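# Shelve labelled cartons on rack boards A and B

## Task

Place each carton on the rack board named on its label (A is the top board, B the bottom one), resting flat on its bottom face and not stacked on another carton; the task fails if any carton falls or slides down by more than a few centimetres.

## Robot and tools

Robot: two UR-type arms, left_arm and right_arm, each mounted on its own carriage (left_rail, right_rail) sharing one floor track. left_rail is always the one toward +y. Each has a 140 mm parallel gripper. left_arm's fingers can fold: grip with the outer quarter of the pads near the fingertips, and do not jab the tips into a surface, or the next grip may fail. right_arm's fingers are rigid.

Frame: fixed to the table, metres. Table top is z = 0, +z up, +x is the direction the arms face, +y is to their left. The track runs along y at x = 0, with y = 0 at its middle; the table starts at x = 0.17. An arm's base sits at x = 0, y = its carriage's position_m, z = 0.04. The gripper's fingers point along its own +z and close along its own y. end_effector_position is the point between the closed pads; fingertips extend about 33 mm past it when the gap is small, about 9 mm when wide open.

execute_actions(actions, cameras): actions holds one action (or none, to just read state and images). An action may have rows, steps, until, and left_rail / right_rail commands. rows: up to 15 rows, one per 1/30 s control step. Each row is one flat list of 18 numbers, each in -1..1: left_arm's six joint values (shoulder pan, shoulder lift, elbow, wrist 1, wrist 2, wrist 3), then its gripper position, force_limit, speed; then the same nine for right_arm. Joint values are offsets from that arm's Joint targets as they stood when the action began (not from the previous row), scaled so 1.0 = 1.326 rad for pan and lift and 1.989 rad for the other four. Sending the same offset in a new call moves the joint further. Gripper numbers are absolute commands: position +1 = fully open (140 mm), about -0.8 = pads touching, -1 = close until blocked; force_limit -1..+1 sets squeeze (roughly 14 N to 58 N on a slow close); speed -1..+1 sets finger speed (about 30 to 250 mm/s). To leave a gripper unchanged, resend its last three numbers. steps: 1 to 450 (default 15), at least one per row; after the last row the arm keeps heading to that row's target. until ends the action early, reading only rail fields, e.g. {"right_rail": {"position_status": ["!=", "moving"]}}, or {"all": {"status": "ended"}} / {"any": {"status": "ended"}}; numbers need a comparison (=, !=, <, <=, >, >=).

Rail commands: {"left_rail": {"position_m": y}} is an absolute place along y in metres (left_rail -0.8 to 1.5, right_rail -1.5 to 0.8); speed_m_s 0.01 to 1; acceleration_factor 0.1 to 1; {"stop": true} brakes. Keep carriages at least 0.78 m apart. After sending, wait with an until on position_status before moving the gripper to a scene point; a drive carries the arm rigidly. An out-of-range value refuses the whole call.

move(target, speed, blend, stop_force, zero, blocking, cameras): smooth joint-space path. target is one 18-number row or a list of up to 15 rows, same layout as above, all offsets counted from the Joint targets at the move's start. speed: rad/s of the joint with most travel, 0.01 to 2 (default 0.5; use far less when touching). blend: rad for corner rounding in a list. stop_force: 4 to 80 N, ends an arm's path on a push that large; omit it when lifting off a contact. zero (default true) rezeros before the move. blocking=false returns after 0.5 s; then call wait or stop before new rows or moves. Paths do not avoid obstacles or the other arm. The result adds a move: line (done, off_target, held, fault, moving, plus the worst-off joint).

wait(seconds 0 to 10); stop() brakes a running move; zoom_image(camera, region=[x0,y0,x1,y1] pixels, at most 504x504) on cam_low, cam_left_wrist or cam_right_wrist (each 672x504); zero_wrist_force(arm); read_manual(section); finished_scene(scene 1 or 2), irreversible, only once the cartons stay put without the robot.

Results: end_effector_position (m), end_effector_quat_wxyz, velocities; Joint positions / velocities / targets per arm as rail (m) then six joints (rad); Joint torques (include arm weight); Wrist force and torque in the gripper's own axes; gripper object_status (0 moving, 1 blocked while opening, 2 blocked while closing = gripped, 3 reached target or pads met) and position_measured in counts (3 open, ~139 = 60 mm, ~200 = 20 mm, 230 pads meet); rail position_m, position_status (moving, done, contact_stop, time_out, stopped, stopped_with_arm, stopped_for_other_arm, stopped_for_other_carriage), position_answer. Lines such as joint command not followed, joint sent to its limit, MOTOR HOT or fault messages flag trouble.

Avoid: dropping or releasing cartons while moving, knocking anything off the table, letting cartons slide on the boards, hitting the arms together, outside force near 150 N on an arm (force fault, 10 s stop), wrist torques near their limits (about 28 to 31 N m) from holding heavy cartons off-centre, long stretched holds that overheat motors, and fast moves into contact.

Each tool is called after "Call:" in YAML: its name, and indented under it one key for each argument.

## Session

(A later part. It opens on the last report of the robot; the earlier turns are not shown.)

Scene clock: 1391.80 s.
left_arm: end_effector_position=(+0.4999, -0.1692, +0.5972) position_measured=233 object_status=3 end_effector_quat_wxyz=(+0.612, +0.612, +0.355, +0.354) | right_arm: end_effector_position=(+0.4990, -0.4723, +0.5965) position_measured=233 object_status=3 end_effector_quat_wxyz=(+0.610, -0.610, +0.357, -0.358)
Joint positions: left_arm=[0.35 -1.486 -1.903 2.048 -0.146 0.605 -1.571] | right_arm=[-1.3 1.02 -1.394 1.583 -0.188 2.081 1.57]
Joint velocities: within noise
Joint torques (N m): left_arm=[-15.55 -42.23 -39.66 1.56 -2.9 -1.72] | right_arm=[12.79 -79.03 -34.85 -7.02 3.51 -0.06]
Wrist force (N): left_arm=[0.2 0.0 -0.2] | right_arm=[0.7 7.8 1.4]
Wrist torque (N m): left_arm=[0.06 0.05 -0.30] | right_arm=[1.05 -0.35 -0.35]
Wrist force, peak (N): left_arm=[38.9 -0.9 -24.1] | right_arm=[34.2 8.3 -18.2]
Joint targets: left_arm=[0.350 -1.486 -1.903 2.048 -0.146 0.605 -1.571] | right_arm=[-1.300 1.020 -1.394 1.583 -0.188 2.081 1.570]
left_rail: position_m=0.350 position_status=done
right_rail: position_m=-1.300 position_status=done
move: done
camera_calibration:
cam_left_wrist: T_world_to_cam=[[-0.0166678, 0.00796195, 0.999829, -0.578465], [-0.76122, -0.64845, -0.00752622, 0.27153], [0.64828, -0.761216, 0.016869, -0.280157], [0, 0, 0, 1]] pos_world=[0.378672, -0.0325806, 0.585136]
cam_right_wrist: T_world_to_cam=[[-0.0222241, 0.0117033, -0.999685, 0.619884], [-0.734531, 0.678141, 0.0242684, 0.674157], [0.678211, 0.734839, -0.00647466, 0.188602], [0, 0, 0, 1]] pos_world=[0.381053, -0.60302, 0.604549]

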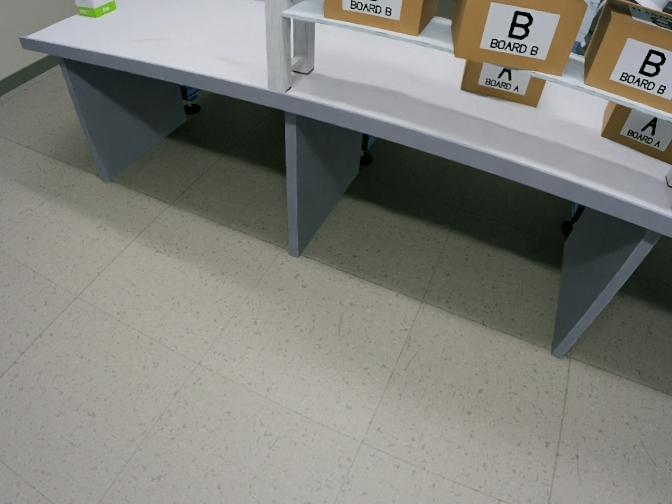

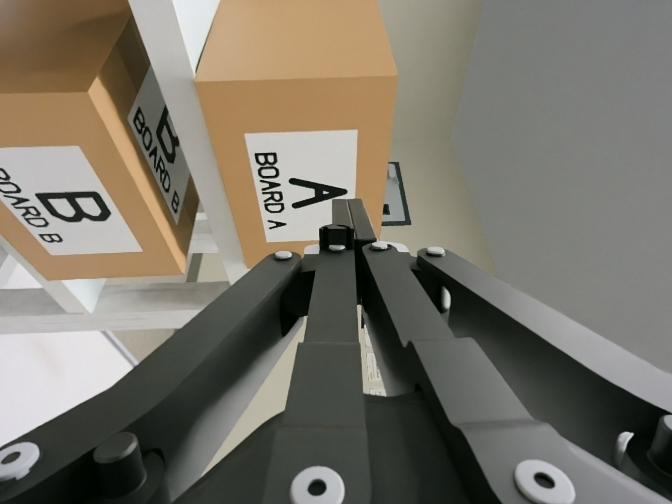

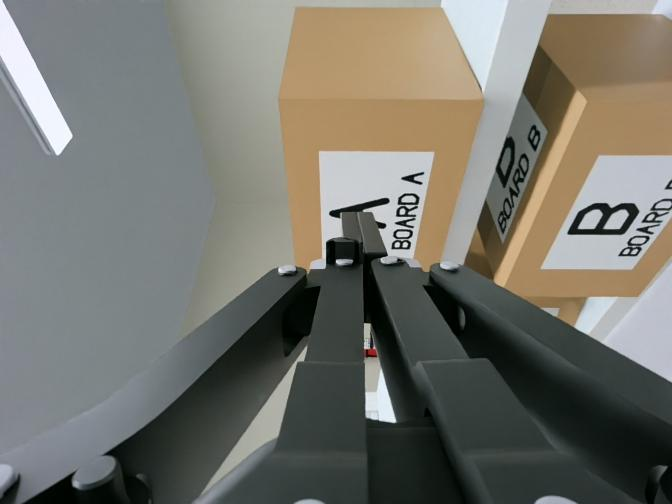

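Call:
execute_actions:
  actions:
    - {"left_rail":{"position_m":0.85},"right_rail":{"position_m":-0.85},"steps":150,"until":{"all":{"status":"ended"}}}
  cameras: ["cam_left_wrist","cam_right_wrist"]

Scene clock: 1404.60 s.
left_arm: end_effector_position=(+0.4999, +0.3307, +0.5973) position_measured=233 object_status=3 end_effector_quat_wxyz=(+0.612, +0.612, +0.355, +0.354) end_effector_velocity=(+0.000, +0.002, +0.002) end_effector_angular_velocity=(-0.002, -0.001, +0.000) | right_arm: end_effector_position=(+0.4989, -0.0224, +0.5965) position_measured=233 object_status=3 end_effector_quat_wxyz=(+0.610, -0.610, +0.357, -0.358)
Joint positions: left_arm=[0.85 -1.486 -1.903 2.048 -0.146 0.605 -1.571] | right_arm=[-0.85 1.02 -1.394 1.583 -0.188 2.081 1.57]
Joint velocities: left_arm=[0.001 0 -0.002 -0.001 0 0 0.001] | right_arm=[within noise]
Joint torques (N m): left_arm=[6.84 -14.78 -47.04 0.08 -0.97 -1.15] | right_arm=[8.46 -59.08 -43.72 -4.57 2.25 -0.12]
Wrist force (N): left_arm=[0.2 -0.1 -0.2] | right_arm=[1.0 7.8 1.4]
Wrist torque (N m): left_arm=[0.04 0.06 -0.30] | right_arm=[1.07 -0.42 -0.34]
Wrist force, peak (N): left_arm=[1.6 0.1 -0.9] | right_arm=[-0.2 8.2 2.2]
Joint targets: left_arm=[0.850 -1.486 -1.903 2.048 -0.146 0.605 -1.571] | right_arm=[-0.850 1.020 -1.394 1.583 -0.188 2.081 1.570]
Tool commands: left_gripper/position=-1.0 left_gripper/force_limit=-1.0 left_gripper/speed=+0.0 right_gripper/position=-1.0 right_gripper/force_limit=-1.0 right_gripper/speed=+0.0
left_rail: position_m=0.850 position_status=done
right_rail: position_m=-0.850 position_status=done
camera_calibration:
cam_left_wrist: T_world_to_cam=[[-0.0166717, 0.00801142, 0.999829, -0.582484], [-0.761228, -0.648441, -0.00749732, 0.595609], [0.64827, -0.761223, 0.0169091, 0.1004], [0, 0, 0, 1]] pos_world=[0.378597, 0.46731, 0.585152]
cam_right_wrist: T_world_to_cam=[[-0.0222251, 0.0117008, -0.999685, 0.614616], [-0.734539, 0.678133, 0.0242675, 0.368964], [0.678203, 0.734846, -0.00647686, -0.141983], [0, 0, 0, 1]] pos_world=[0.380972, -0.153062, 0.604549]
Images, in order (width x height): cam_left_wrist 672x504, cam_right_wrist 672x504.

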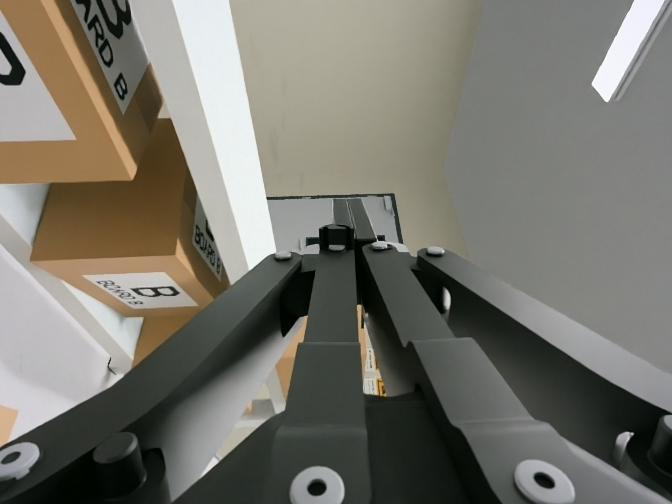

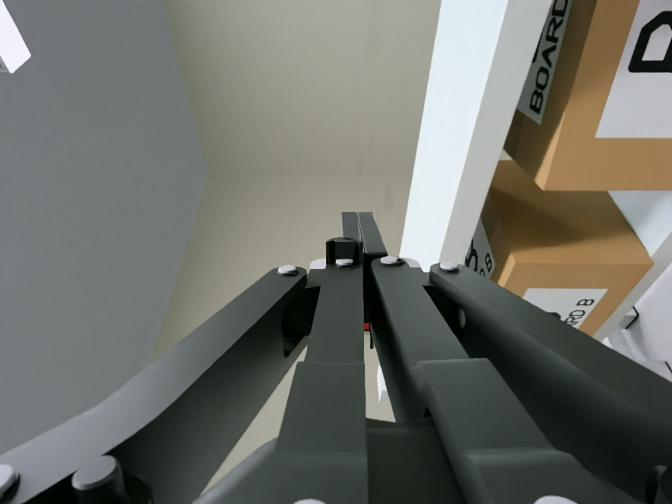

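Call:
move:
  target: [-0.0751,0.4083,0.1108,-0.3825,-0.0501,0,-1,-1,0,-0.1090,0.0145,0.3536,-0.3638,-0.0732,0,-1,-1,0]
  speed: 0.5
  cameras: ["cam_left_wrist","cam_right_wrist"]

Scene clock: 1418.10 s.
left_arm: end_effector_position=(+0.4624, +0.1989, +0.2499) position_measured=233 object_status=3 end_effector_quat_wxyz=(+0.612, +0.612, +0.355, +0.355) | right_arm: end_effector_position=(+0.4642, -0.2110, +0.2503) position_measured=233 object_status=3 end_effector_quat_wxyz=(+0.610, -0.610, +0.357, -0.358)
Joint positions: left_arm=[0.85 -1.586 -1.362 2.269 -0.907 0.505 -1.571] | right_arm=[-0.85 0.876 -1.375 2.286 -0.911 1.935 1.57]
Joint velocities: within noise
Joint torques (N m): left_arm=[-13.72 -31.41 -19.73 -3.96 -2.92 -1.57] | right_arm=[-15.04 -39.42 -18.01 -7.37 -2.79 -0.37]
Wrist force (N): left_arm=[0.3 -0.2 -0.4] | right_arm=[0.3 7.4 2.3]
Wrist torque (N m): left_arm=[0.04 0.05 -0.30] | right_arm=[0.97 -0.25 -0.31]
Wrist force, peak (N): left_arm=[1.7 2.0 -0.8] | right_arm=[1.8 9.7 0.2]
Joint targets: left_arm=[0.850 -1.586 -1.362 2.269 -0.907 0.505 -1.571] | right_arm=[-0.850 0.876 -1.375 2.286 -0.911 1.935 1.570]
left_rail: position_m=0.850 position_status=done
right_rail: position_m=-0.850 position_status=done
move: done
camera_calibration:
cam_left_wrist: T_world_to_cam=[[-0.0166367, 0.00701915, 0.999837, -0.234604], [-0.761176, -0.648495, -0.00811286, 0.479119], [0.648332, -0.761186, 0.0161316, 0.0303536], [0, 0, 0, 1]] pos_world=[0.341112, 0.335458, 0.237964]
cam_right_wrist: T_world_to_cam=[[-0.0216484, 0.0125995, -0.999686, 0.2699], [-0.735277, 0.677325, 0.0244592, 0.479895], [0.677421, 0.735576, -0.00539887, 0.0182269], [0, 0, 0, 1]] pos_world=[0.346351, -0.341853, 0.258176]
Images, in order (width x height): cam_left_wrist 672x504, cam_right_wrist 672x504.

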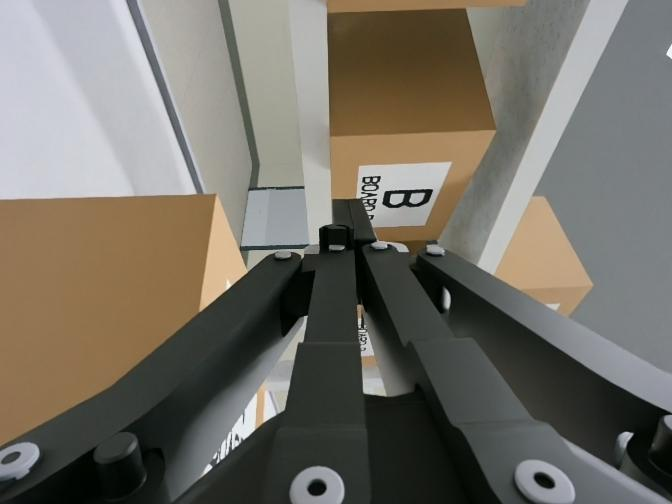

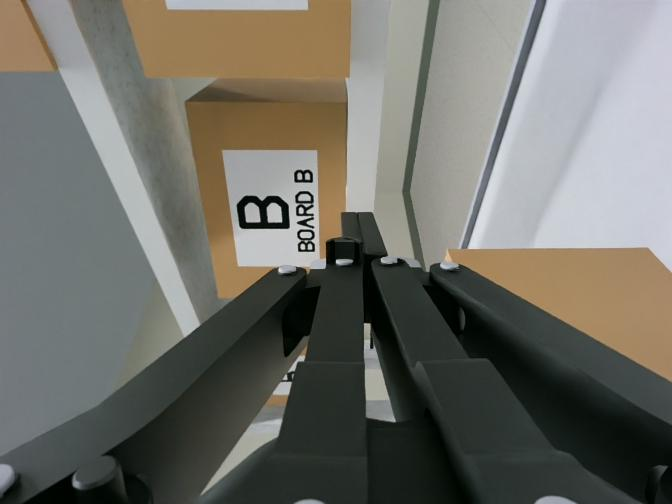

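Call:
move:
  target: [0,0.1929,0.0208,-0.1494,0,0,-1,-1,0,0,0.1968,0.0216,-0.1527,0,0,-1,-1,0]
  speed: 0.15
  stop_force: 15
  cameras: ["cam_left_wrist","cam_right_wrist"]

Scene clock: 1436.23 s.
left_arm: end_effector_position=(+0.4624, +0.1987, +0.1148) position_measured=233 object_status=3 end_effector_quat_wxyz=(+0.612, +0.612, +0.355, +0.355) | right_arm: end_effector_position=(+0.4640, -0.2113, +0.1149) position_measured=233 object_status=3 end_effector_quat_wxyz=(+0.610, -0.610, +0.357, -0.358)
Joint positions: left_arm=[0.85 -1.586 -1.106 2.31 -1.204 0.505 -1.571] | right_arm=[-0.85 0.876 -1.114 2.329 -1.215 1.935 1.57]
Joint velocities: within noise
Joint torques (N m): left_arm=[-12.76 -42.62 -8.53 -4 -1.46 -1.39] | right_arm=[-13.48 -51.25 -9.64 -7.21 -2.37 -0.44]
Wrist force (N): left_arm=[0.2 0.1 -0.4] | right_arm=[0.4 7.6 1.7]
Wrist torque (N m): left_arm=[0.09 0.10 -0.29] | right_arm=[0.99 -0.29 -0.35]
Wrist force, peak (N): left_arm=[0.3 0.7 -0.4] | right_arm=[0.6 8.7 1.8]
Joint targets: left_arm=[0.850 -1.586 -1.106 2.310 -1.204 0.505 -1.571] | right_arm=[-0.850 0.876 -1.114 2.329 -1.215 1.935 1.570]
left_rail: position_m=0.850 position_status=done
right_rail: position_m=-0.850 position_status=done
move: done
camera_calibration:
cam_left_wrist: T_world_to_cam=[[-0.0166374, 0.0069761, 0.999837, -0.0994868], [-0.761179, -0.648491, -0.00814142, 0.477868], [0.648328, -0.761191, 0.0160992, 0.032382], [0, 0, 0, 1]] pos_world=[0.341094, 0.335236, 0.10284]
cam_right_wrist: T_world_to_cam=[[-0.0217986, 0.0124194, -0.999685, 0.134571], [-0.735269, 0.677334, 0.0244476, 0.483242], [0.677424, 0.735571, -0.00563334, 0.017836], [0, 0, 0, 1]] pos_world=[0.346164, -0.342107, 0.122815]
Images, in order (width x height): cam_left_wrist 672x504, cam_right_wrist 672x504.

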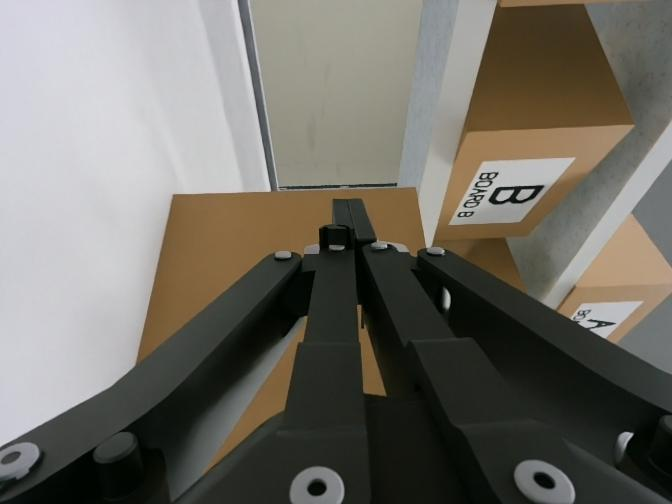

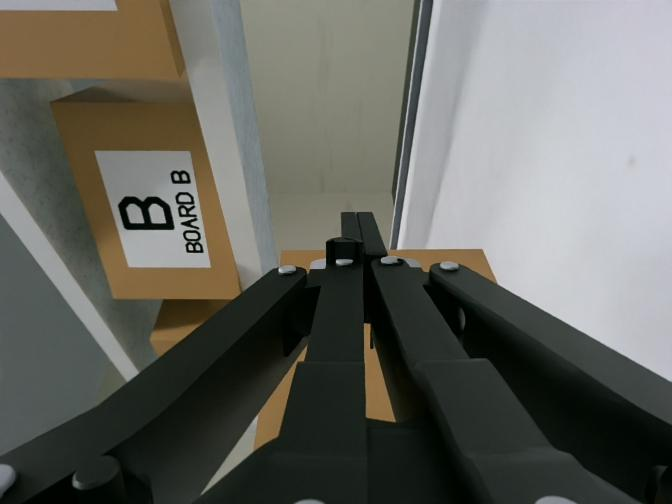

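Call:
move:
  target: [-0.0574,-0.0021,0.0033,-0.0019,-0.0383,0,-1,-1,0,0.0504,0.0321,-0.0497,0.0283,0.0341,0,-1,-1,0]
  speed: 0.15
  stop_force: 15
  cameras: []

Call:
move:
  target: [0.0053,0.0250,-0.0386,0.0219,0.0036,0,-1,-1,0,0.0368,0.0302,-0.0454,0.0252,0.0245,0,-1,-1,0]
  speed: 0.03
  stop_force: 8
  cameras: ["cam_left_wrist","cam_right_wrist"]

Scene clock: 1467.67 s.
left_arm: end_effector_position=(+0.4256, +0.1909, +0.1148) position_measured=233 object_status=3 end_effector_quat_wxyz=(+0.612, +0.612, +0.355, +0.355) | right_arm: end_effector_position=(+0.4634, -0.1586, +0.1149) position_measured=233 object_status=3 end_effector_quat_wxyz=(+0.610, -0.610, +0.357, -0.358)
Joint positions: left_arm=[0.85 -1.662 -1.109 2.317 -1.208 0.429 -1.571] | right_arm=[-0.85 0.942 -1.071 2.23 -1.159 2.003 1.57]
Joint velocities: within noise
Joint torques (N m): left_arm=[-17.34 -81.47 -7.29 -3.62 -2.77 -1.2] | right_arm=[11.56 -54.52 -26.06 0.6 3.27 -0.59]
Wrist force (N): left_arm=[0.0 0.1 -0.4] | right_arm=[0.5 8.2 1.6]
Wrist torque (N m): left_arm=[0.09 0.12 -0.29] | right_arm=[1.22 -0.28 -0.29]
Wrist force, peak (N): left_arm=[0.9 0.2 0.1] | right_arm=[0.2 8.6 1.6]
Joint targets: left_arm=[0.850 -1.662 -1.109 2.317 -1.208 0.429 -1.571] | right_arm=[-0.850 0.942 -1.071 2.230 -1.159 2.003 1.570]
left_rail: position_m=0.850 position_status=done
right_rail: position_m=-0.850 position_status=done
move: done
No camera images: "cameras" was empty.

Scene clock: 1471.57 s.
left_arm: end_effector_position=(+0.4255, +0.1566, +0.1148) position_measured=233 object_status=3 end_effector_quat_wxyz=(+0.612, +0.612, +0.355, +0.355) | right_arm: end_effector_position=(+0.4641, -0.1323, +0.1149) position_measured=233 object_status=3 end_effector_quat_wxyz=(+0.610, -0.610, +0.357, -0.358)
Joint positions: left_arm=[0.85 -1.656 -1.08 2.251 -1.17 0.435 -1.571] | right_arm=[-0.85 0.97 -1.049 2.179 -1.131 2.03 1.57]
Joint velocities: within noise
Joint torques (N m): left_arm=[-12.88 -86.48 -11.73 -3.97 2.43 -1.62] | right_arm=[-12.35 -82.98 -19.4 -6.64 -1.66 -0.62]
Wrist force (N): left_arm=[2.2 0.5 -2.8] | right_arm=[3.2 8.3 0.4]
Wrist torque (N m): left_arm=[0.09 0.08 -0.30] | right_arm=[1.10 -0.25 -0.30]
Wrist force, peak (N): left_arm=[6.4 2.2 -9.0] | right_arm=[7.2 6.0 -5.9]
Joint targets: left_arm=[0.850 -1.656 -1.080 2.251 -1.170 0.435 -1.571] | right_arm=[-0.850 0.970 -1.049 2.179 -1.131 2.030 1.570]
left_rail: position_m=0.850 position_status=done
right_rail: position_m=-0.850 position_status=done
move: contact (left_arm, right_arm); left_arm: the elbow is farthest, 0.011 rad from its target; right_arm: the elbow is farthest, 0.040 rad from its target
camera_calibration:
cam_left_wrist: T_world_to_cam=[[-0.016672, 0.00700101, 0.999837, -0.0997668], [-0.761195, -0.648472, -0.00815206, 0.422539], [0.648309, -0.761207, 0.0161405, 0.0242837], [0, 0, 0, 1]] pos_world=[0.304228, 0.293188, 0.102803]
cam_right_wrist: T_world_to_cam=[[-0.0217506, 0.0124769, -0.999686, 0.133566], [-0.734614, 0.678045, 0.0244459, 0.429589], [0.678137, 0.734915, -0.0055822, -0.040723], [0, 0, 0, 1]] pos_world=[0.346103, -0.263019, 0.122795]
Images, in order (width x height): cam_left_wrist 672x504, cam_right_wrist 672x504.

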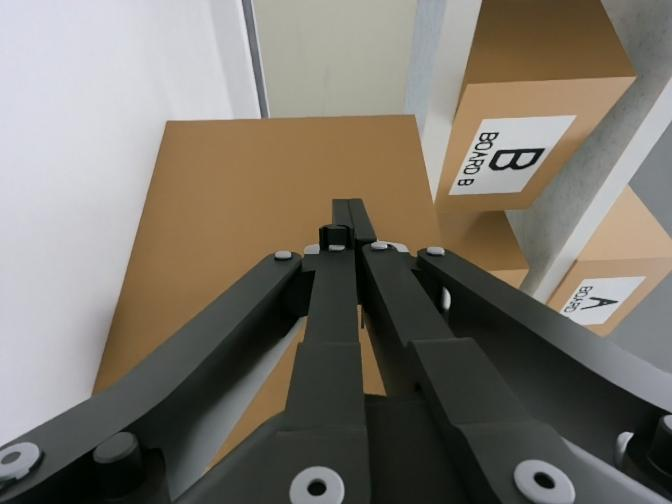

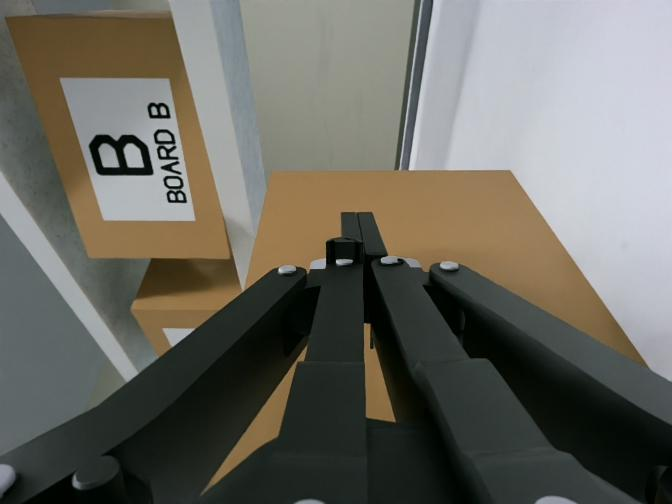

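Call:
move:
  target:
    - [0.0010,0.0017,-0.0033,0.0016,0.0007,0,-1,-1,0,0.0023,0.0017,-0.0025,0.0019,0.0016,0,-1,-1,0]
    - [0.0010,-0.0588,-0.0060,0.0447,0.0007,0,-1,-1,0,0.0023,-0.0548,-0.0051,0.0421,0.0016,0,-1,-1,0]
    - [0.0010,-0.1157,-0.0121,0.0887,0.0007,0,-1,-1,0,0.0023,-0.1077,-0.0109,0.0832,0.0016,0,-1,-1,0]
    - [0.0010,-0.1688,-0.0213,0.1333,0.0007,0,-1,-1,0,0.0023,-0.1577,-0.0196,0.1252,0.0016,0,-1,-1,0]
    - [0.0010,-0.2178,-0.0335,0.1782,0.0007,0,-1,-1,0,0.0023,-0.2035,-0.0313,0.1675,0.0016,0,-1,-1,0]
    - [0.0010,-0.2618,-0.0487,0.2227,0.0007,0,-1,-1,0,0.0023,-0.2452,-0.0459,0.2099,0.0016,0,-1,-1,0]
    - [0.0010,-0.3011,-0.0666,0.2668,0.0007,0,-1,-1,0,0.0023,-0.2822,-0.0631,0.2517,0.0016,0,-1,-1,0]
    - [0.0010,-0.3350,-0.0871,0.3100,0.0007,0,-1,-1,0,0.0023,-0.3148,-0.0829,0.2933,0.0016,0,-1,-1,0]
    - [0.0010,-0.3641,-0.1101,0.3523,0.0007,0,-1,-1,0,0.0023,-0.3425,-0.1052,0.3340,0.0016,0,-1,-1,0]
    - [0.0010,-0.3881,-0.1353,0.3936,0.0007,0,-1,-1,0,0.0023,-0.3659,-0.1298,0.3743,0.0016,0,-1,-1,0]
    - [0.0010,-0.4073,-0.1628,0.4339,0.0007,0,-1,-1,0,0.0023,-0.3845,-0.1567,0.4135,0.0016,0,-1,-1,0]
    - [0.0010,-0.4219,-0.1926,0.4733,0.0007,0,-1,-1,0,0.0023,-0.3992,-0.1859,0.4525,0.0016,0,-1,-1,0]
    - [0.0010,-0.4321,-0.2243,0.5118,0.0007,0,-1,-1,0,0.0023,-0.4093,-0.2172,0.4906,0.0016,0,-1,-1,0]
  speed: [0.06,0.115,0.115,0.115,0.115,0.115,0.115,0.115,0.115,0.115,0.115,0.115,0.115]
  blend: [0,0.02,0.02,0.02,0.02,0.02,0.02,0.02,0.02,0.02,0.02,0.02,0]

Scene clock: 1519.20 s.
left_arm: end_effector_position=(+0.4259, +0.1532, +0.6249) position_measured=233 object_status=3 end_effector_quat_wxyz=(+0.612, +0.612, +0.355, +0.354) | right_arm: end_effector_position=(+0.4640, -0.1295, +0.6241) position_measured=233 object_status=3 end_effector_quat_wxyz=(+0.609, -0.611, +0.357, -0.358)
Joint positions: left_arm=[0.85 -1.655 -1.653 1.805 -0.153 0.436 -1.571] | right_arm=[-0.85 0.973 -1.591 1.748 -0.155 2.033 1.57]
Joint velocities: within noise
Joint torques (N m): left_arm=[-24.69 -53.48 -75.55 -2.73 8.6 -1.66] | right_arm=[11.78 -58.43 -64.93 -4.16 -16.31 -0.74]
Wrist force (N): left_arm=[32.0 -9.1 -25.2] | right_arm=[39.9 18.9 -11.6]
Wrist torque (N m): left_arm=[0.34 1.01 -0.19] | right_arm=[0.63 0.52 -0.48]
Wrist force, peak (N): left_arm=[36.9 -10.2 -28.5] | right_arm=[46.0 20.1 -13.2]
Joint targets: left_arm=[0.850 -1.655 -1.653 1.805 -0.153 0.436 -1.571] | right_arm=[-0.850 0.973 -1.591 1.747 -0.155 2.033 1.570]
left_rail: position_m=0.850 position_status=done
right_rail: position_m=-0.850 position_status=done
move: done
camera_calibration:
cam_left_wrist: T_world_to_cam=[[-0.0165777, 0.00811016, 0.99983, -0.61001], [-0.761229, -0.648442, -0.00736168, 0.424325], [0.648272, -0.761221, 0.0169233, 0.0127635], [0, 0, 0, 1]] pos_world=[0.304621, 0.289813, 0.612814]
cam_right_wrist: T_world_to_cam=[[-0.0223493, 0.0115984, -0.999683, 0.642815], [-0.734513, 0.678159, 0.0242891, 0.415258], [0.678226, 0.734823, -0.00663721, -0.0392591], [0, 0, 0, 1]] pos_world=[0.346006, -0.260218, 0.632264]

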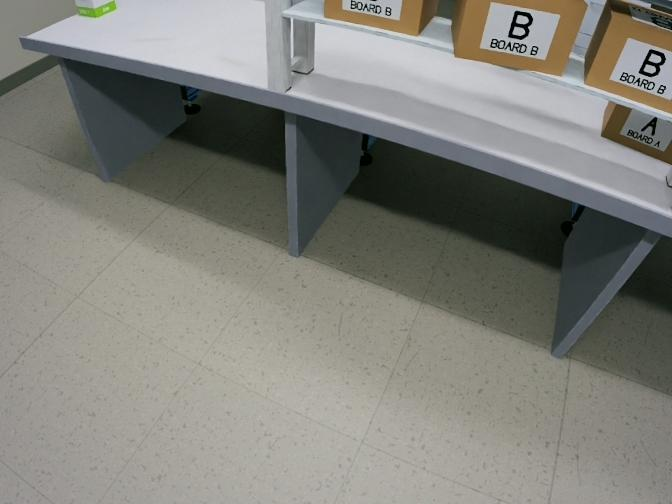

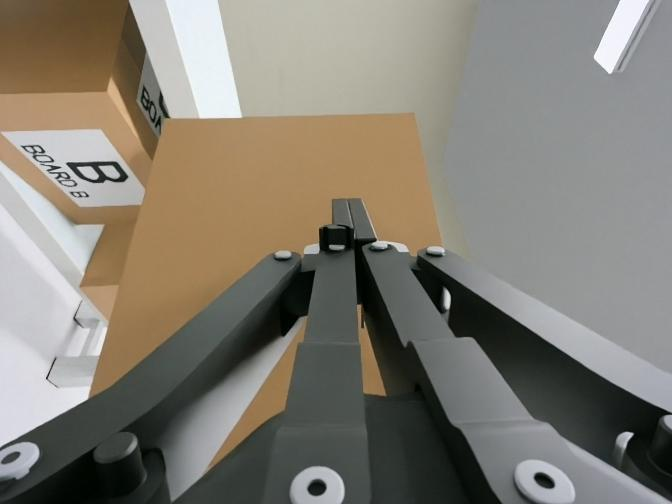

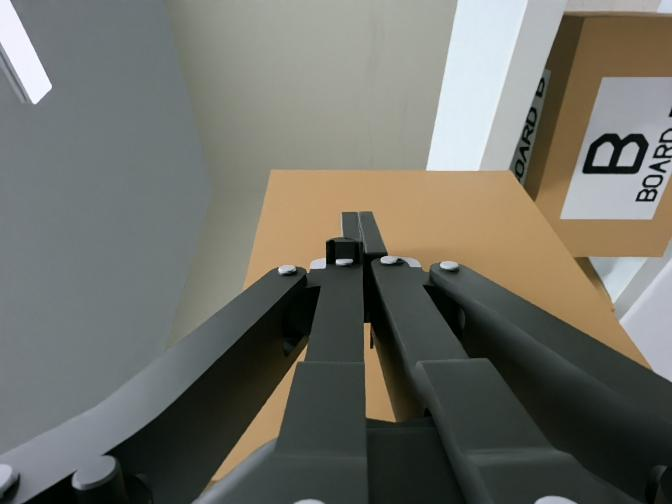

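Call:
move:
  target:
    - [0.0628,0.0173,-0.0107,-0.0009,0.0419,0,-1,-1,0,-0.0440,0.0137,-0.0089,-0.0002,-0.0294,0,-1,-1,0]
    - [0.1234,0.0383,-0.0240,-0.0015,0.0823,0,-1,-1,0,-0.0854,0.0303,-0.0202,0,-0.0569,0,-1,-1,0]
    - [0.1816,0.0628,-0.0401,-0.0018,0.1211,0,-1,-1,0,-0.1241,0.0496,-0.0335,0.0004,-0.0828,0,-1,-1,0]
    - [0.2369,0.0904,-0.0589,-0.0014,0.1579,0,-1,-1,0,-0.1601,0.0716,-0.0490,0.0013,-0.1067,0,-1,-1,0]
    - [0.2889,0.1206,-0.0802,-0.0002,0.1926,0,-1,-1,0,-0.1934,0.0958,-0.0667,0.0028,-0.1290,0,-1,-1,0]
    - [0.3378,0.1532,-0.1044,0.0023,0.2252,0,-1,-1,0,-0.2242,0.1221,-0.0866,0.0052,-0.1495,0,-1,-1,0]
    - [0.3833,0.1879,-0.1312,0.0059,0.2556,0,-1,-1,0,-0.2526,0.1503,-0.1086,0.0084,-0.1684,0,-1,-1,0]
    - [0.4255,0.2249,-0.1607,0.0108,0.2837,0,-1,-1,0,-0.2787,0.1805,-0.1330,0.0126,-0.1858,0,-1,-1,0]
  speed: 0.09
  blend: 0.02

Scene clock: 1556.47 s.
left_arm: end_effector_position=(+0.7722, +0.1421, +0.6251) position_measured=233 object_status=3 end_effector_quat_wxyz=(+0.612, +0.612, +0.355, +0.354) | right_arm: end_effector_position=(+0.7743, -0.1434, +0.6241) position_measured=233 object_status=3 end_effector_quat_wxyz=(+0.610, -0.610, +0.358, -0.358)
Joint positions: left_arm=[0.85 -1.091 -1.355 1.486 -0.131 1 -1.571] | right_arm=[-0.85 0.603 -1.352 1.483 -0.13 1.664 1.57]
Joint velocities: within noise
Joint torques (N m): left_arm=[-20.75 -46.85 -78.29 -4.25 20.12 -1.83] | right_arm=[13.9 -62.65 -67.61 -4.49 -19.03 -0.59]
Wrist force (N): left_arm=[36.1 -9.9 -20.3] | right_arm=[33.0 20.6 -19.3]
Wrist torque (N m): left_arm=[0.35 1.20 -0.19] | right_arm=[0.79 0.94 -0.33]
Wrist force, peak (N): left_arm=[39.6 -8.9 -23.1] | right_arm=[43.5 20.4 -12.8]
Joint targets: left_arm=[0.850 -1.091 -1.355 1.486 -0.131 1.001 -1.571] | right_arm=[-0.850 0.603 -1.352 1.483 -0.130 1.664 1.570]
left_rail: position_m=0.850 position_status=done
right_rail: position_m=-0.850 position_status=done
move: done
camera_calibration:
cam_left_wrist: T_world_to_cam=[[-0.0168878, 0.00800261, 0.999825, -0.604092], [-0.761287, -0.64837, -0.00766915, 0.68095], [0.648195, -0.761283, 0.0170418, -0.220286], [0, 0, 0, 1]] pos_world=[0.650985, 0.278641, 0.612963]
cam_right_wrist: T_world_to_cam=[[-0.0225144, 0.0119701, -0.999675, 0.650007], [-0.734521, 0.678138, 0.0246627, 0.652358], [0.678213, 0.734837, -0.00647556, -0.239625], [0, 0, 0, 1]] pos_world=[0.656322, -0.274084, 0.632155]

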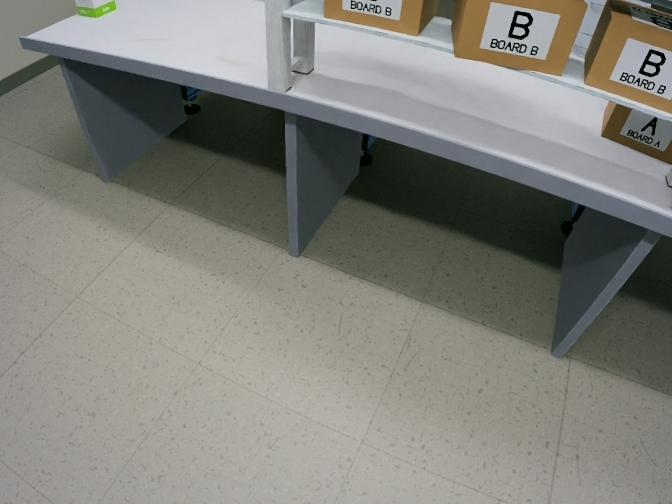

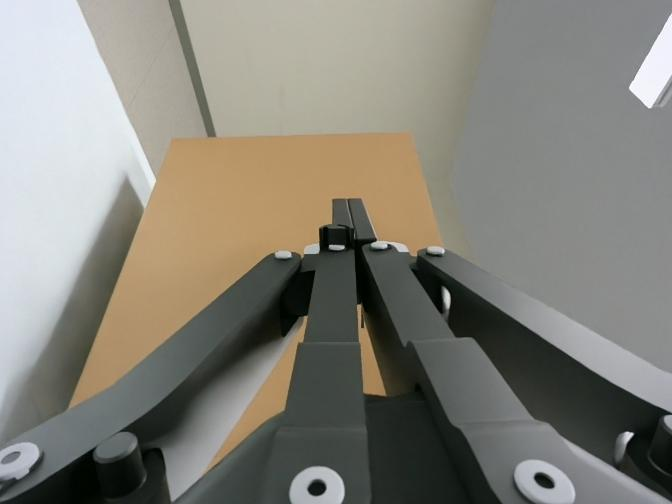

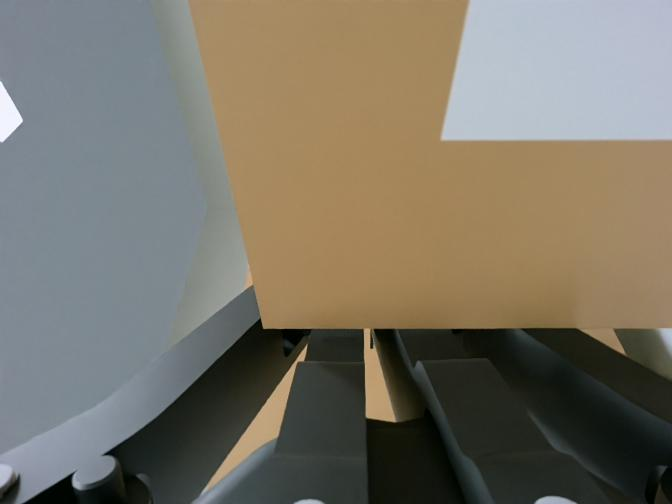

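Call:
move:
  target:
    - [0.0169,-0.0304,0.0244,-0.0041,0.0113,0,-1,-1,0,0.0279,0.0311,-0.0261,0.0054,0.0186,0,-1,-1,0]
    - [0.0351,-0.0597,0.0473,-0.0075,0.0234,0,-1,-1,0,0.0542,0.0633,-0.0540,0.0118,0.0361,0,-1,-1,0]
  speed: 0.05
  blend: 0.02
  cameras: ["cam_right_wrist"]

Scene clock: 1571.60 s.
left_arm: end_effector_position=(+0.7723, +0.2070, +0.6252) position_measured=233 object_status=3 end_effector_quat_wxyz=(+0.612, +0.612, +0.355, +0.354) | right_arm: end_effector_position=(+0.7744, -0.0786, +0.6241) position_measured=233 object_status=3 end_effector_quat_wxyz=(+0.610, -0.610, +0.357, -0.358)
Joint positions: left_arm=[0.85 -1.044 -1.434 1.579 -0.146 1.047 -1.571] | right_arm=[-0.85 0.675 -1.268 1.376 -0.106 1.736 1.57]
Joint velocities: within noise
Joint torques (N m): left_arm=[-16.11 -79.47 -56.61 -14.9 18.66 -1.85] | right_arm=[40.15 -72.42 -64.19 -4.26 -4.8 -0.37]
Wrist force (N): left_arm=[34.4 -10.1 -19.4] | right_arm=[36.4 20.0 -16.1]
Wrist torque (N m): left_arm=[0.30 1.12 -0.19] | right_arm=[0.78 0.38 -0.51]
Wrist force, peak (N): left_arm=[36.1 -9.9 -20.5] | right_arm=[37.9 19.7 -17.3]
Joint targets: left_arm=[0.850 -1.044 -1.434 1.580 -0.146 1.047 -1.571] | right_arm=[-0.850 0.675 -1.268 1.376 -0.106 1.736 1.570]
left_rail: position_m=0.850 position_status=done
right_rail: position_m=-0.850 position_status=done
move: done
camera_calibration:
cam_right_wrist: T_world_to_cam=[[-0.022473, 0.0119154, -0.999676, 0.649272], [-0.734541, 0.678118, 0.0245953, 0.608559], [0.678192, 0.734857, -0.00648701, -0.287284], [0, 0, 0, 1]] pos_world=[0.656436, -0.209299, 0.63223]
Images, in order (width x height): cam_right_wrist 672x504.

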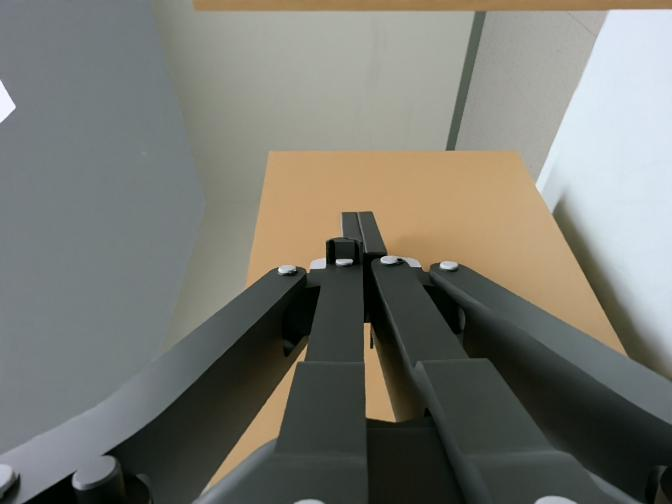

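Call:
move:
  target:
    - [0,0.0040,0.0148,-0.0174,0,0,-1,-1,0,0,0.0030,0.0150,-0.0170,0,0,-1,-1,0]
    - [0,0.0100,0.0324,-0.0391,0,0,-1,-1,0,0,0.0081,0.0328,-0.0382,0,0,-1,-1,0]
  speed: 0.025
  blend: 0.01
  stop_force: 10
  cameras: []

Scene clock: 1582.40 s.
left_arm: end_effector_position=(+0.7724, +0.2070, +0.5986) position_measured=233 object_status=3 end_effector_quat_wxyz=(+0.612, +0.611, +0.355, +0.354) | right_arm: end_effector_position=(+0.7744, -0.0785, +0.5986) position_measured=233 object_status=3 end_effector_quat_wxyz=(+0.610, -0.610, +0.357, -0.358)
Joint positions: left_arm=[0.85 -1.044 -1.427 1.618 -0.192 1.047 -1.571] | right_arm=[-0.85 0.675 -1.263 1.414 -0.15 1.736 1.57]
Joint velocities: within noise
Joint torques (N m): left_arm=[-24.28 -71.99 -70.52 -2.79 15.63 -2.03] | right_arm=[39.46 -86.29 -57.74 -3.3 -5.17 -0.44]
Wrist force (N): left_arm=[37.1 -0.6 -23.7] | right_arm=[37.1 10.8 -17.7]
Wrist torque (N m): left_arm=[0.05 1.25 -0.30] | right_arm=[0.94 0.41 -0.38]
Wrist force, peak (N): left_arm=[38.3 5.6 -26.8] | right_arm=[37.1 19.8 -16.5]
Joint targets: left_arm=[0.850 -1.044 -1.427 1.618 -0.192 1.047 -1.571] | right_arm=[-0.850 0.675 -1.263 1.414 -0.150 1.736 1.570]
left_rail: position_m=0.850 position_status=done
right_rail: position_m=-0.850 position_status=done
move: contact (left_arm, right_arm); path passed 1 of 2 targets; left_arm: the wrist 1 is farthest, 0.032 rad from its target; right_arm: the wrist 1 is farthest, 0.032 rad from its target
No camera images: "cameras" was empty.

Call:
move:
  target:
    - [0.0062,-0.0099,0.0078,-0.0012,0.0041,0,-1,-1,0,-0.0089,-0.0109,0.0094,-0.0022,-0.0059,0,-1,-1,0]
    - [-0.1013,-0.0928,0.0675,-0.0051,-0.0675,0,-1,-1,0,0.0584,-0.0818,0.0696,-0.0155,0.0389,0,-1,-1,0]
    - [-0.2198,-0.1612,0.1119,-0.0040,-0.1465,0,-1,-1,0,0.1322,-0.1370,0.1129,-0.0221,0.0881,0,-1,-1,0]
    - [-0.3557,-0.2175,0.1450,0.0005,-0.2371,0,-1,-1,0,0.2185,-0.1802,0.1447,-0.0251,0.1457,0,-1,-1,0]
  speed: [0.03,0.15,0.25,0.25]
  blend: [0,0.02,0.02,0]

Scene clock: 1604.83 s.
left_arm: end_effector_position=(+0.4955, +0.2180, +0.5984) position_measured=233 object_status=3 end_effector_quat_wxyz=(+0.612, +0.612, +0.355, +0.354) | right_arm: end_effector_position=(+0.4974, -0.0892, +0.5988) position_measured=233 object_status=3 end_effector_quat_wxyz=(+0.610, -0.610, +0.357, -0.358)
Joint positions: left_arm=[0.85 -1.515 -1.715 1.907 -0.191 0.576 -1.571] | right_arm=[-0.85 0.965 -1.502 1.701 -0.2 2.025 1.57]
Joint velocities: within noise
Joint torques (N m): left_arm=[-15.44 -57.96 -38.96 1.27 -1.96 -2.14] | right_arm=[11.93 -67.41 -34.41 -7.06 3.29 -0.72]
Wrist force (N): left_arm=[0.3 0.1 -0.1] | right_arm=[0.5 9.6 1.4]
Wrist torque (N m): left_arm=[0.10 0.05 -0.30] | right_arm=[1.49 -0.31 -0.28]
Wrist force, peak (N): left_arm=[37.2 -0.9 -23.7] | right_arm=[37.6 11.8 -17.7]
Joint targets: left_arm=[0.850 -1.516 -1.715 1.907 -0.191 0.576 -1.571] | right_arm=[-0.850 0.965 -1.502 1.701 -0.200 2.025 1.570]
left_rail: position_m=0.850 position_status=done
right_rail: position_m=-0.850 position_status=done
move: done
camera_calibration:
cam_left_wrist: T_world_to_cam=[[-0.0166147, 0.00727203, 0.999836, -0.582615], [-0.761321, -0.648327, -0.00793579, 0.519482], [0.648162, -0.761328, 0.0163081, 0.0178117], [0, 0, 0, 1]] pos_world=[0.374268, 0.354592, 0.586351]
cam_right_wrist: T_world_to_cam=[[-0.0215052, 0.0128318, -0.999686, 0.617437], [-0.734516, 0.678148, 0.0245055, 0.41291], [0.67825, 0.734813, -0.0051585, -0.0926529], [0, 0, 0, 1]] pos_world=[0.379409, -0.219855, 0.606646]

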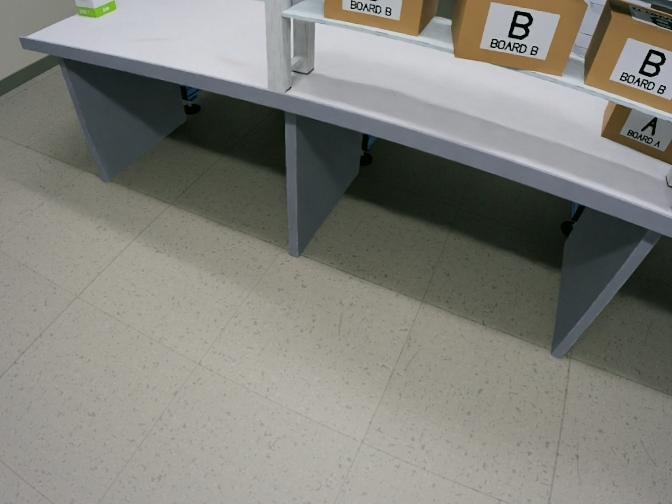

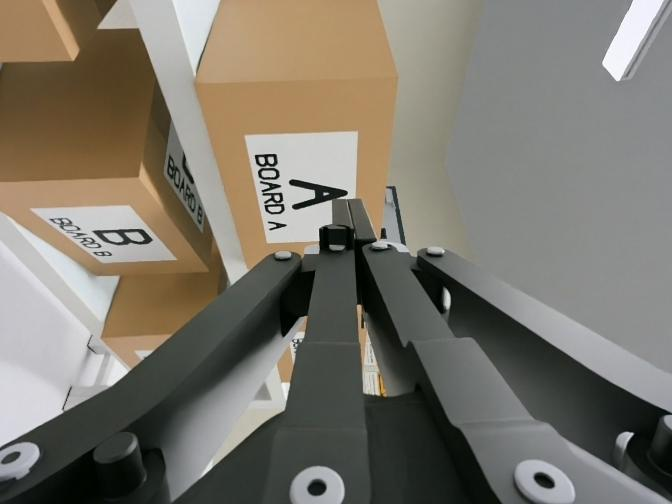

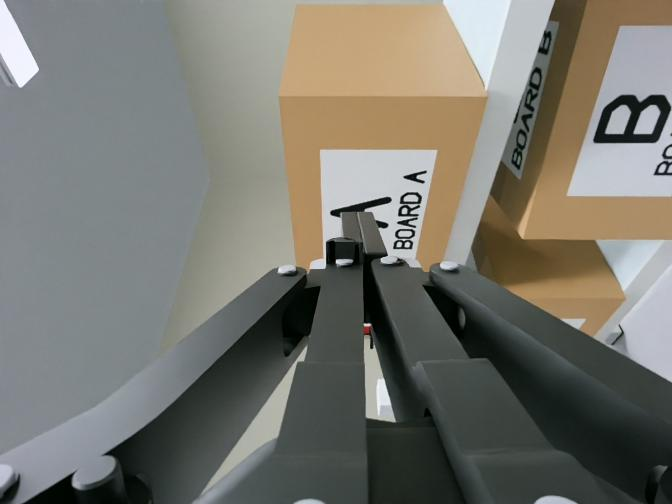

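Call:
execute_actions:
  actions:
    - {"left_rail":{"position_m":1.28},"right_rail":{"position_m":-0.4},"steps":150,"until":{"all":{"status":"ended"}}}
  cameras: ["cam_left_wrist","cam_right_wrist"]

Scene clock: 1619.23 s.
left_arm: end_effector_position=(+0.4954, +0.6479, +0.5984) position_measured=233 object_status=3 end_effector_quat_wxyz=(+0.612, +0.612, +0.355, +0.354) end_effector_velocity=(+0.000, +0.000, +0.000) end_effector_angular_velocity=(+0.000, +0.000, -0.001) | right_arm: end_effector_position=(+0.4973, +0.3608, +0.5988) position_measured=233 object_status=3 end_effector_quat_wxyz=(+0.610, -0.610, +0.357, -0.358) end_effector_velocity=(-0.001, +0.002, -0.001) end_effector_angular_velocity=(+0.001, +0.001, +0.002)
Joint positions: left_arm=[1.28 -1.516 -1.715 1.907 -0.191 0.576 -1.571] | right_arm=[-0.4 0.965 -1.502 1.701 -0.2 2.025 1.57]
Joint velocities: left_arm=[0.001 -0.001 0.001 -0.001 0.001 0 0] | right_arm=[0.001 0.002 0.001 0 -0.001 0 0.002]
Joint torques (N m): left_arm=[9.08 -28.87 -46.08 0.74 -1.5 -1.95] | right_arm=[7.9 -56.14 -43.92 -4.36 0.44 -0.35]
Wrist force (N): left_arm=[0.0 0.0 0.0] | right_arm=[0.4 9.6 1.4]
Wrist torque (N m): left_arm=[0.07 0.11 -0.30] | right_arm=[1.50 -0.30 -0.28]
Wrist force, peak (N): left_arm=[1.7 0.2 -0.9] | right_arm=[1.4 10.1 1.4]
Joint targets: left_arm=[1.280 -1.516 -1.715 1.907 -0.191 0.576 -1.571] | right_arm=[-0.400 0.965 -1.502 1.701 -0.200 2.025 1.570]
Tool commands: left_gripper/position=-1.0 left_gripper/force_limit=-1.0 left_gripper/speed=+0.0 right_gripper/position=-1.0 right_gripper/force_limit=-1.0 right_gripper/speed=+0.0
left_rail: position_m=1.280 position_status=done
right_rail: position_m=-0.400 position_status=done
camera_calibration:
cam_left_wrist: T_world_to_cam=[[-0.0166175, 0.00732204, 0.999835, -0.585804], [-0.761327, -0.64832, -0.00790565, 0.798142], [0.648155, -0.761333, 0.0163479, 0.34519], [0, 0, 0, 1]] pos_world=[0.374176, 0.784545, 0.586374]
cam_right_wrist: T_world_to_cam=[[-0.0215148, 0.0128184, -0.999686, 0.611657], [-0.73452, 0.678144, 0.0245034, 0.107725], [0.678246, 0.734817, -0.00517478, -0.42319], [0, 0, 0, 1]] pos_world=[0.379313, 0.230074, 0.606635]
Images, in order (width x height): cam_left_wrist 672x504, cam_right_wrist 672x504.

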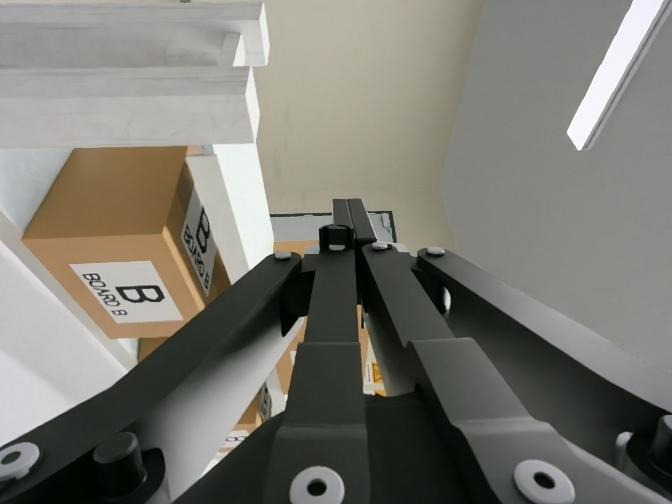

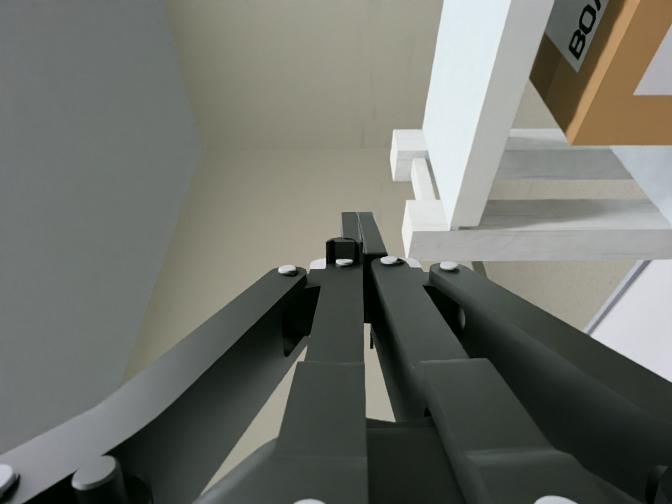

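Call:
move:
  target: [-0.0281,0.2345,0.2102,-0.3670,-0.0192,0,-1,-1,0,-0.0654,0.1213,0.2712,-0.3516,-0.0436,0,-1,-1,0]
  speed: 0.45
  cameras: ["cam_left_wrist","cam_right_wrist"]

Scene clock: 1630.77 s.
left_arm: end_effector_position=(+0.4778, +0.6663, +0.2504) position_measured=233 object_status=3 end_effector_quat_wxyz=(+0.612, +0.611, +0.355, +0.355) | right_arm: end_effector_position=(+0.4793, +0.2585, +0.2497) position_measured=233 object_status=3 end_effector_quat_wxyz=(+0.610, -0.610, +0.357, -0.358)
Joint positions: left_arm=[1.28 -1.553 -1.404 2.324 -0.921 0.537 -1.571] | right_arm=[-0.4 0.878 -1.341 2.24 -0.899 1.939 1.57]
Joint velocities: within noise
Joint torques (N m): left_arm=[-12.77 -25.63 -19.58 -5.06 -2 -1.98] | right_arm=[-13.59 -43.87 -19.67 -7.24 -2.83 -0.1]
Wrist force (N): left_arm=[0.1 0.0 -0.5] | right_arm=[0.5 9.4 1.1]
Wrist torque (N m): left_arm=[0.05 0.10 -0.31] | right_arm=[1.40 -0.28 -0.29]
Wrist force, peak (N): left_arm=[0.7 2.2 -0.6] | right_arm=[1.4 11.8 -0.1]
Joint targets: left_arm=[1.280 -1.553 -1.404 2.325 -0.921 0.537 -1.571] | right_arm=[-0.400 0.878 -1.341 2.241 -0.899 1.939 1.570]
left_rail: position_m=1.280 position_status=done
right_rail: position_m=-0.400 position_status=done
move: done
camera_calibration:
cam_left_wrist: T_world_to_cam=[[-0.0166478, 0.0082259, 0.999828, -0.238905], [-0.760722, -0.649036, -0.00732673, 0.793912], [0.648864, -0.760713, 0.0170627, 0.375384], [0, 0, 0, 1]] pos_world=[0.356396, 0.802803, 0.238275]
cam_right_wrist: T_world_to_cam=[[-0.0220499, 0.012123, -0.999683, 0.264009], [-0.734516, 0.678151, 0.024425, 0.172431], [0.678233, 0.734822, -0.00604857, -0.337439], [0, 0, 0, 1]] pos_world=[0.361337, 0.127823, 0.257672]
Images, in order (width x height): cam_left_wrist 672x504, cam_right_wrist 672x504.

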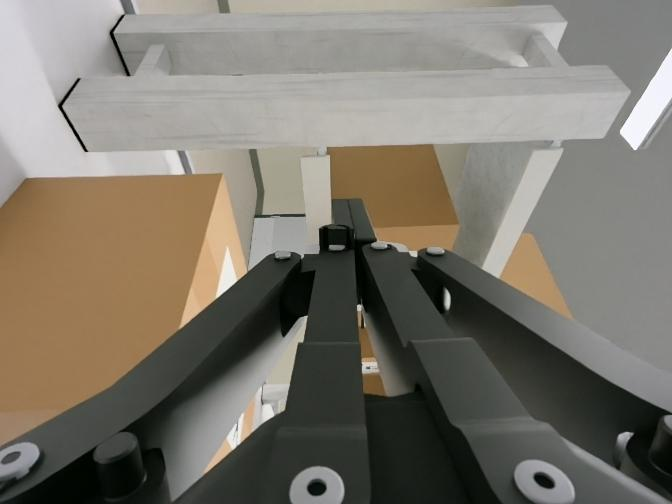

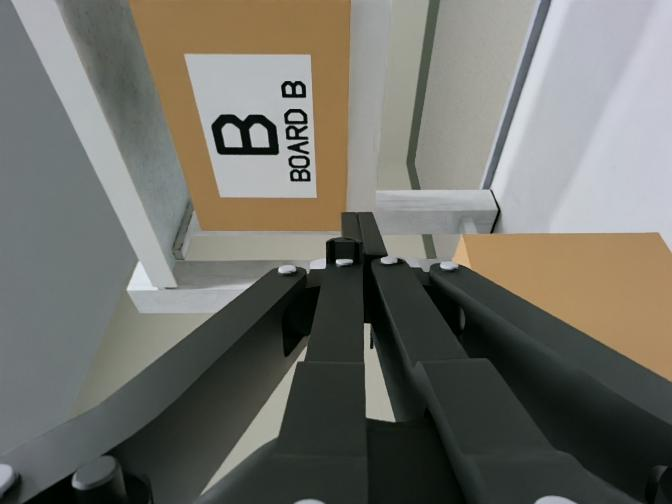

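Call:
move:
  target: [0.0216,0.2090,0.0171,-0.1564,0.0149,0,-1,-1,0,0.0317,0.2023,-0.0041,-0.1312,0.0207,0,-1,-1,0]
  speed: 0.15
  stop_force: 15
  cameras: []

Call:
move:
  target: [-0.0041,0.0360,-0.0559,0.0319,-0.0027,0,-1,-1,0,0.0533,0.0439,-0.0655,0.0362,0.0356,0,-1,-1,0]
  speed: 0.03
  stop_force: 8
  cameras: ["cam_left_wrist","cam_right_wrist"]

Scene clock: 1654.57 s.
left_arm: end_effector_position=(+0.4905, +0.6659, +0.1154) position_measured=233 object_status=3 end_effector_quat_wxyz=(+0.612, +0.612, +0.355, +0.354) | right_arm: end_effector_position=(+0.4741, +0.2867, +0.1152) position_measured=233 object_status=3 end_effector_quat_wxyz=(+0.610, -0.610, +0.357, -0.358)
Joint positions: left_arm=[1.28 -1.524 -1.127 2.359 -1.232 0.567 -1.571] | right_arm=[-0.4 0.92 -1.073 2.232 -1.16 1.98 1.57]
Joint velocities: within noise
Joint torques (N m): left_arm=[11.26 -39.7 -7.84 -4.6 2.11 -2.07] | right_arm=[11.68 -55.47 -24.27 -6.9 3.43 -0.4]
Wrist force (N): left_arm=[-0.1 0.4 -0.1] | right_arm=[0.3 9.9 1.2]
Wrist torque (N m): left_arm=[0.16 0.15 -0.30] | right_arm=[1.56 -0.25 -0.31]
Wrist force, peak (N): left_arm=[0.4 0.7 -0.4] | right_arm=[-0.1 10.6 1.2]
Joint targets: left_arm=[1.280 -1.524 -1.127 2.359 -1.232 0.567 -1.571] | right_arm=[-0.400 0.920 -1.073 2.232 -1.160 1.980 1.570]
left_rail: position_m=1.280 position_status=done
right_rail: position_m=-0.400 position_status=done
move: done
No camera images: "cameras" was empty.

Scene clock: 1659.33 s.
left_arm: end_effector_position=(+0.4906, +0.6203, +0.1152) position_measured=233 object_status=3 end_effector_quat_wxyz=(+0.612, +0.612, +0.355, +0.354) | right_arm: end_effector_position=(+0.4749, +0.3425, +0.1150) position_measured=233 object_status=3 end_effector_quat_wxyz=(+0.610, -0.610, +0.357, -0.358)
Joint positions: left_arm=[1.28 -1.528 -1.092 2.276 -1.185 0.563 -1.571] | right_arm=[-0.4 0.978 -1.025 2.126 -1.101 2.038 1.57]
Joint velocities: within noise
Joint torques (N m): left_arm=[6.07 -87.76 -12.21 -5.2 3.61 -1.44] | right_arm=[-13.18 -86.44 -14.51 -6.73 -3.59 -0.09]
Wrist force (N): left_arm=[3.3 -0.3 -1.2] | right_arm=[2.5 7.7 0.3]
Wrist torque (N m): left_arm=[0.12 0.27 -0.30] | right_arm=[1.24 -0.18 -0.32]
Wrist force, peak (N): left_arm=[8.3 2.3 -7.9] | right_arm=[8.2 6.8 -6.6]
Joint targets: left_arm=[1.280 -1.528 -1.092 2.276 -1.185 0.563 -1.571] | right_arm=[-0.400 0.978 -1.025 2.126 -1.101 2.038 1.570]
left_rail: position_m=1.280 position_status=done
right_rail: position_m=-0.400 position_status=done
move: contact (left_arm, right_arm); left_arm: the elbow is farthest, 0.028 rad from its target; right_arm: the elbow is farthest, 0.024 rad from its target
camera_calibration:
cam_left_wrist: T_world_to_cam=[[-0.0166509, 0.00807508, 0.999829, -0.103072], [-0.761405, -0.648234, -0.0074448, 0.772642], [0.648063, -0.761399, 0.0169421, 0.335196], [0, 0, 0, 1]] pos_world=[0.369349, 0.756903, 0.103127]
cam_right_wrist: T_world_to_cam=[[-0.0215411, 0.0127854, -0.999686, 0.127798], [-0.735032, 0.67759, 0.0245043, 0.115996], [0.67769, 0.735329, -0.00519841, -0.397015], [0, 0, 0, 1]] pos_world=[0.357067, 0.211704, 0.122851]
Images, in order (width x height): cam_left_wrist 672x504, cam_right_wrist 672x504.

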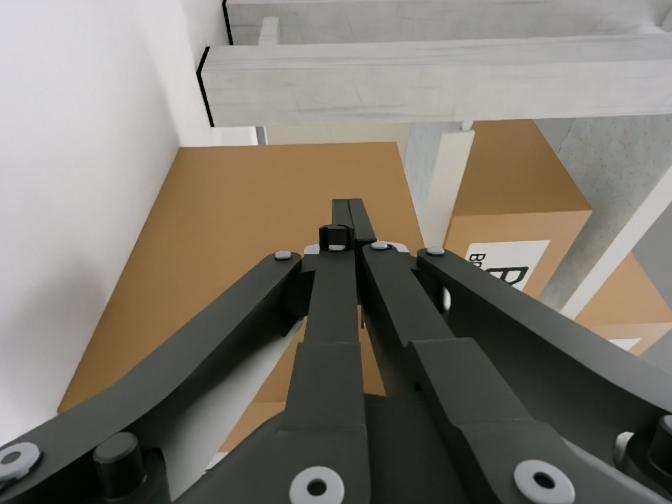

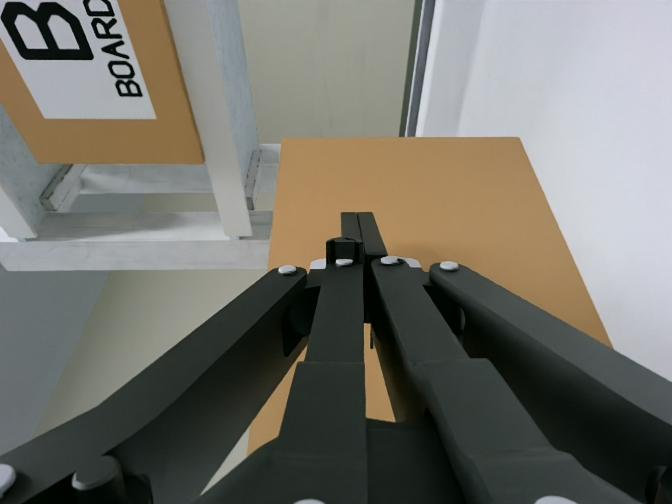

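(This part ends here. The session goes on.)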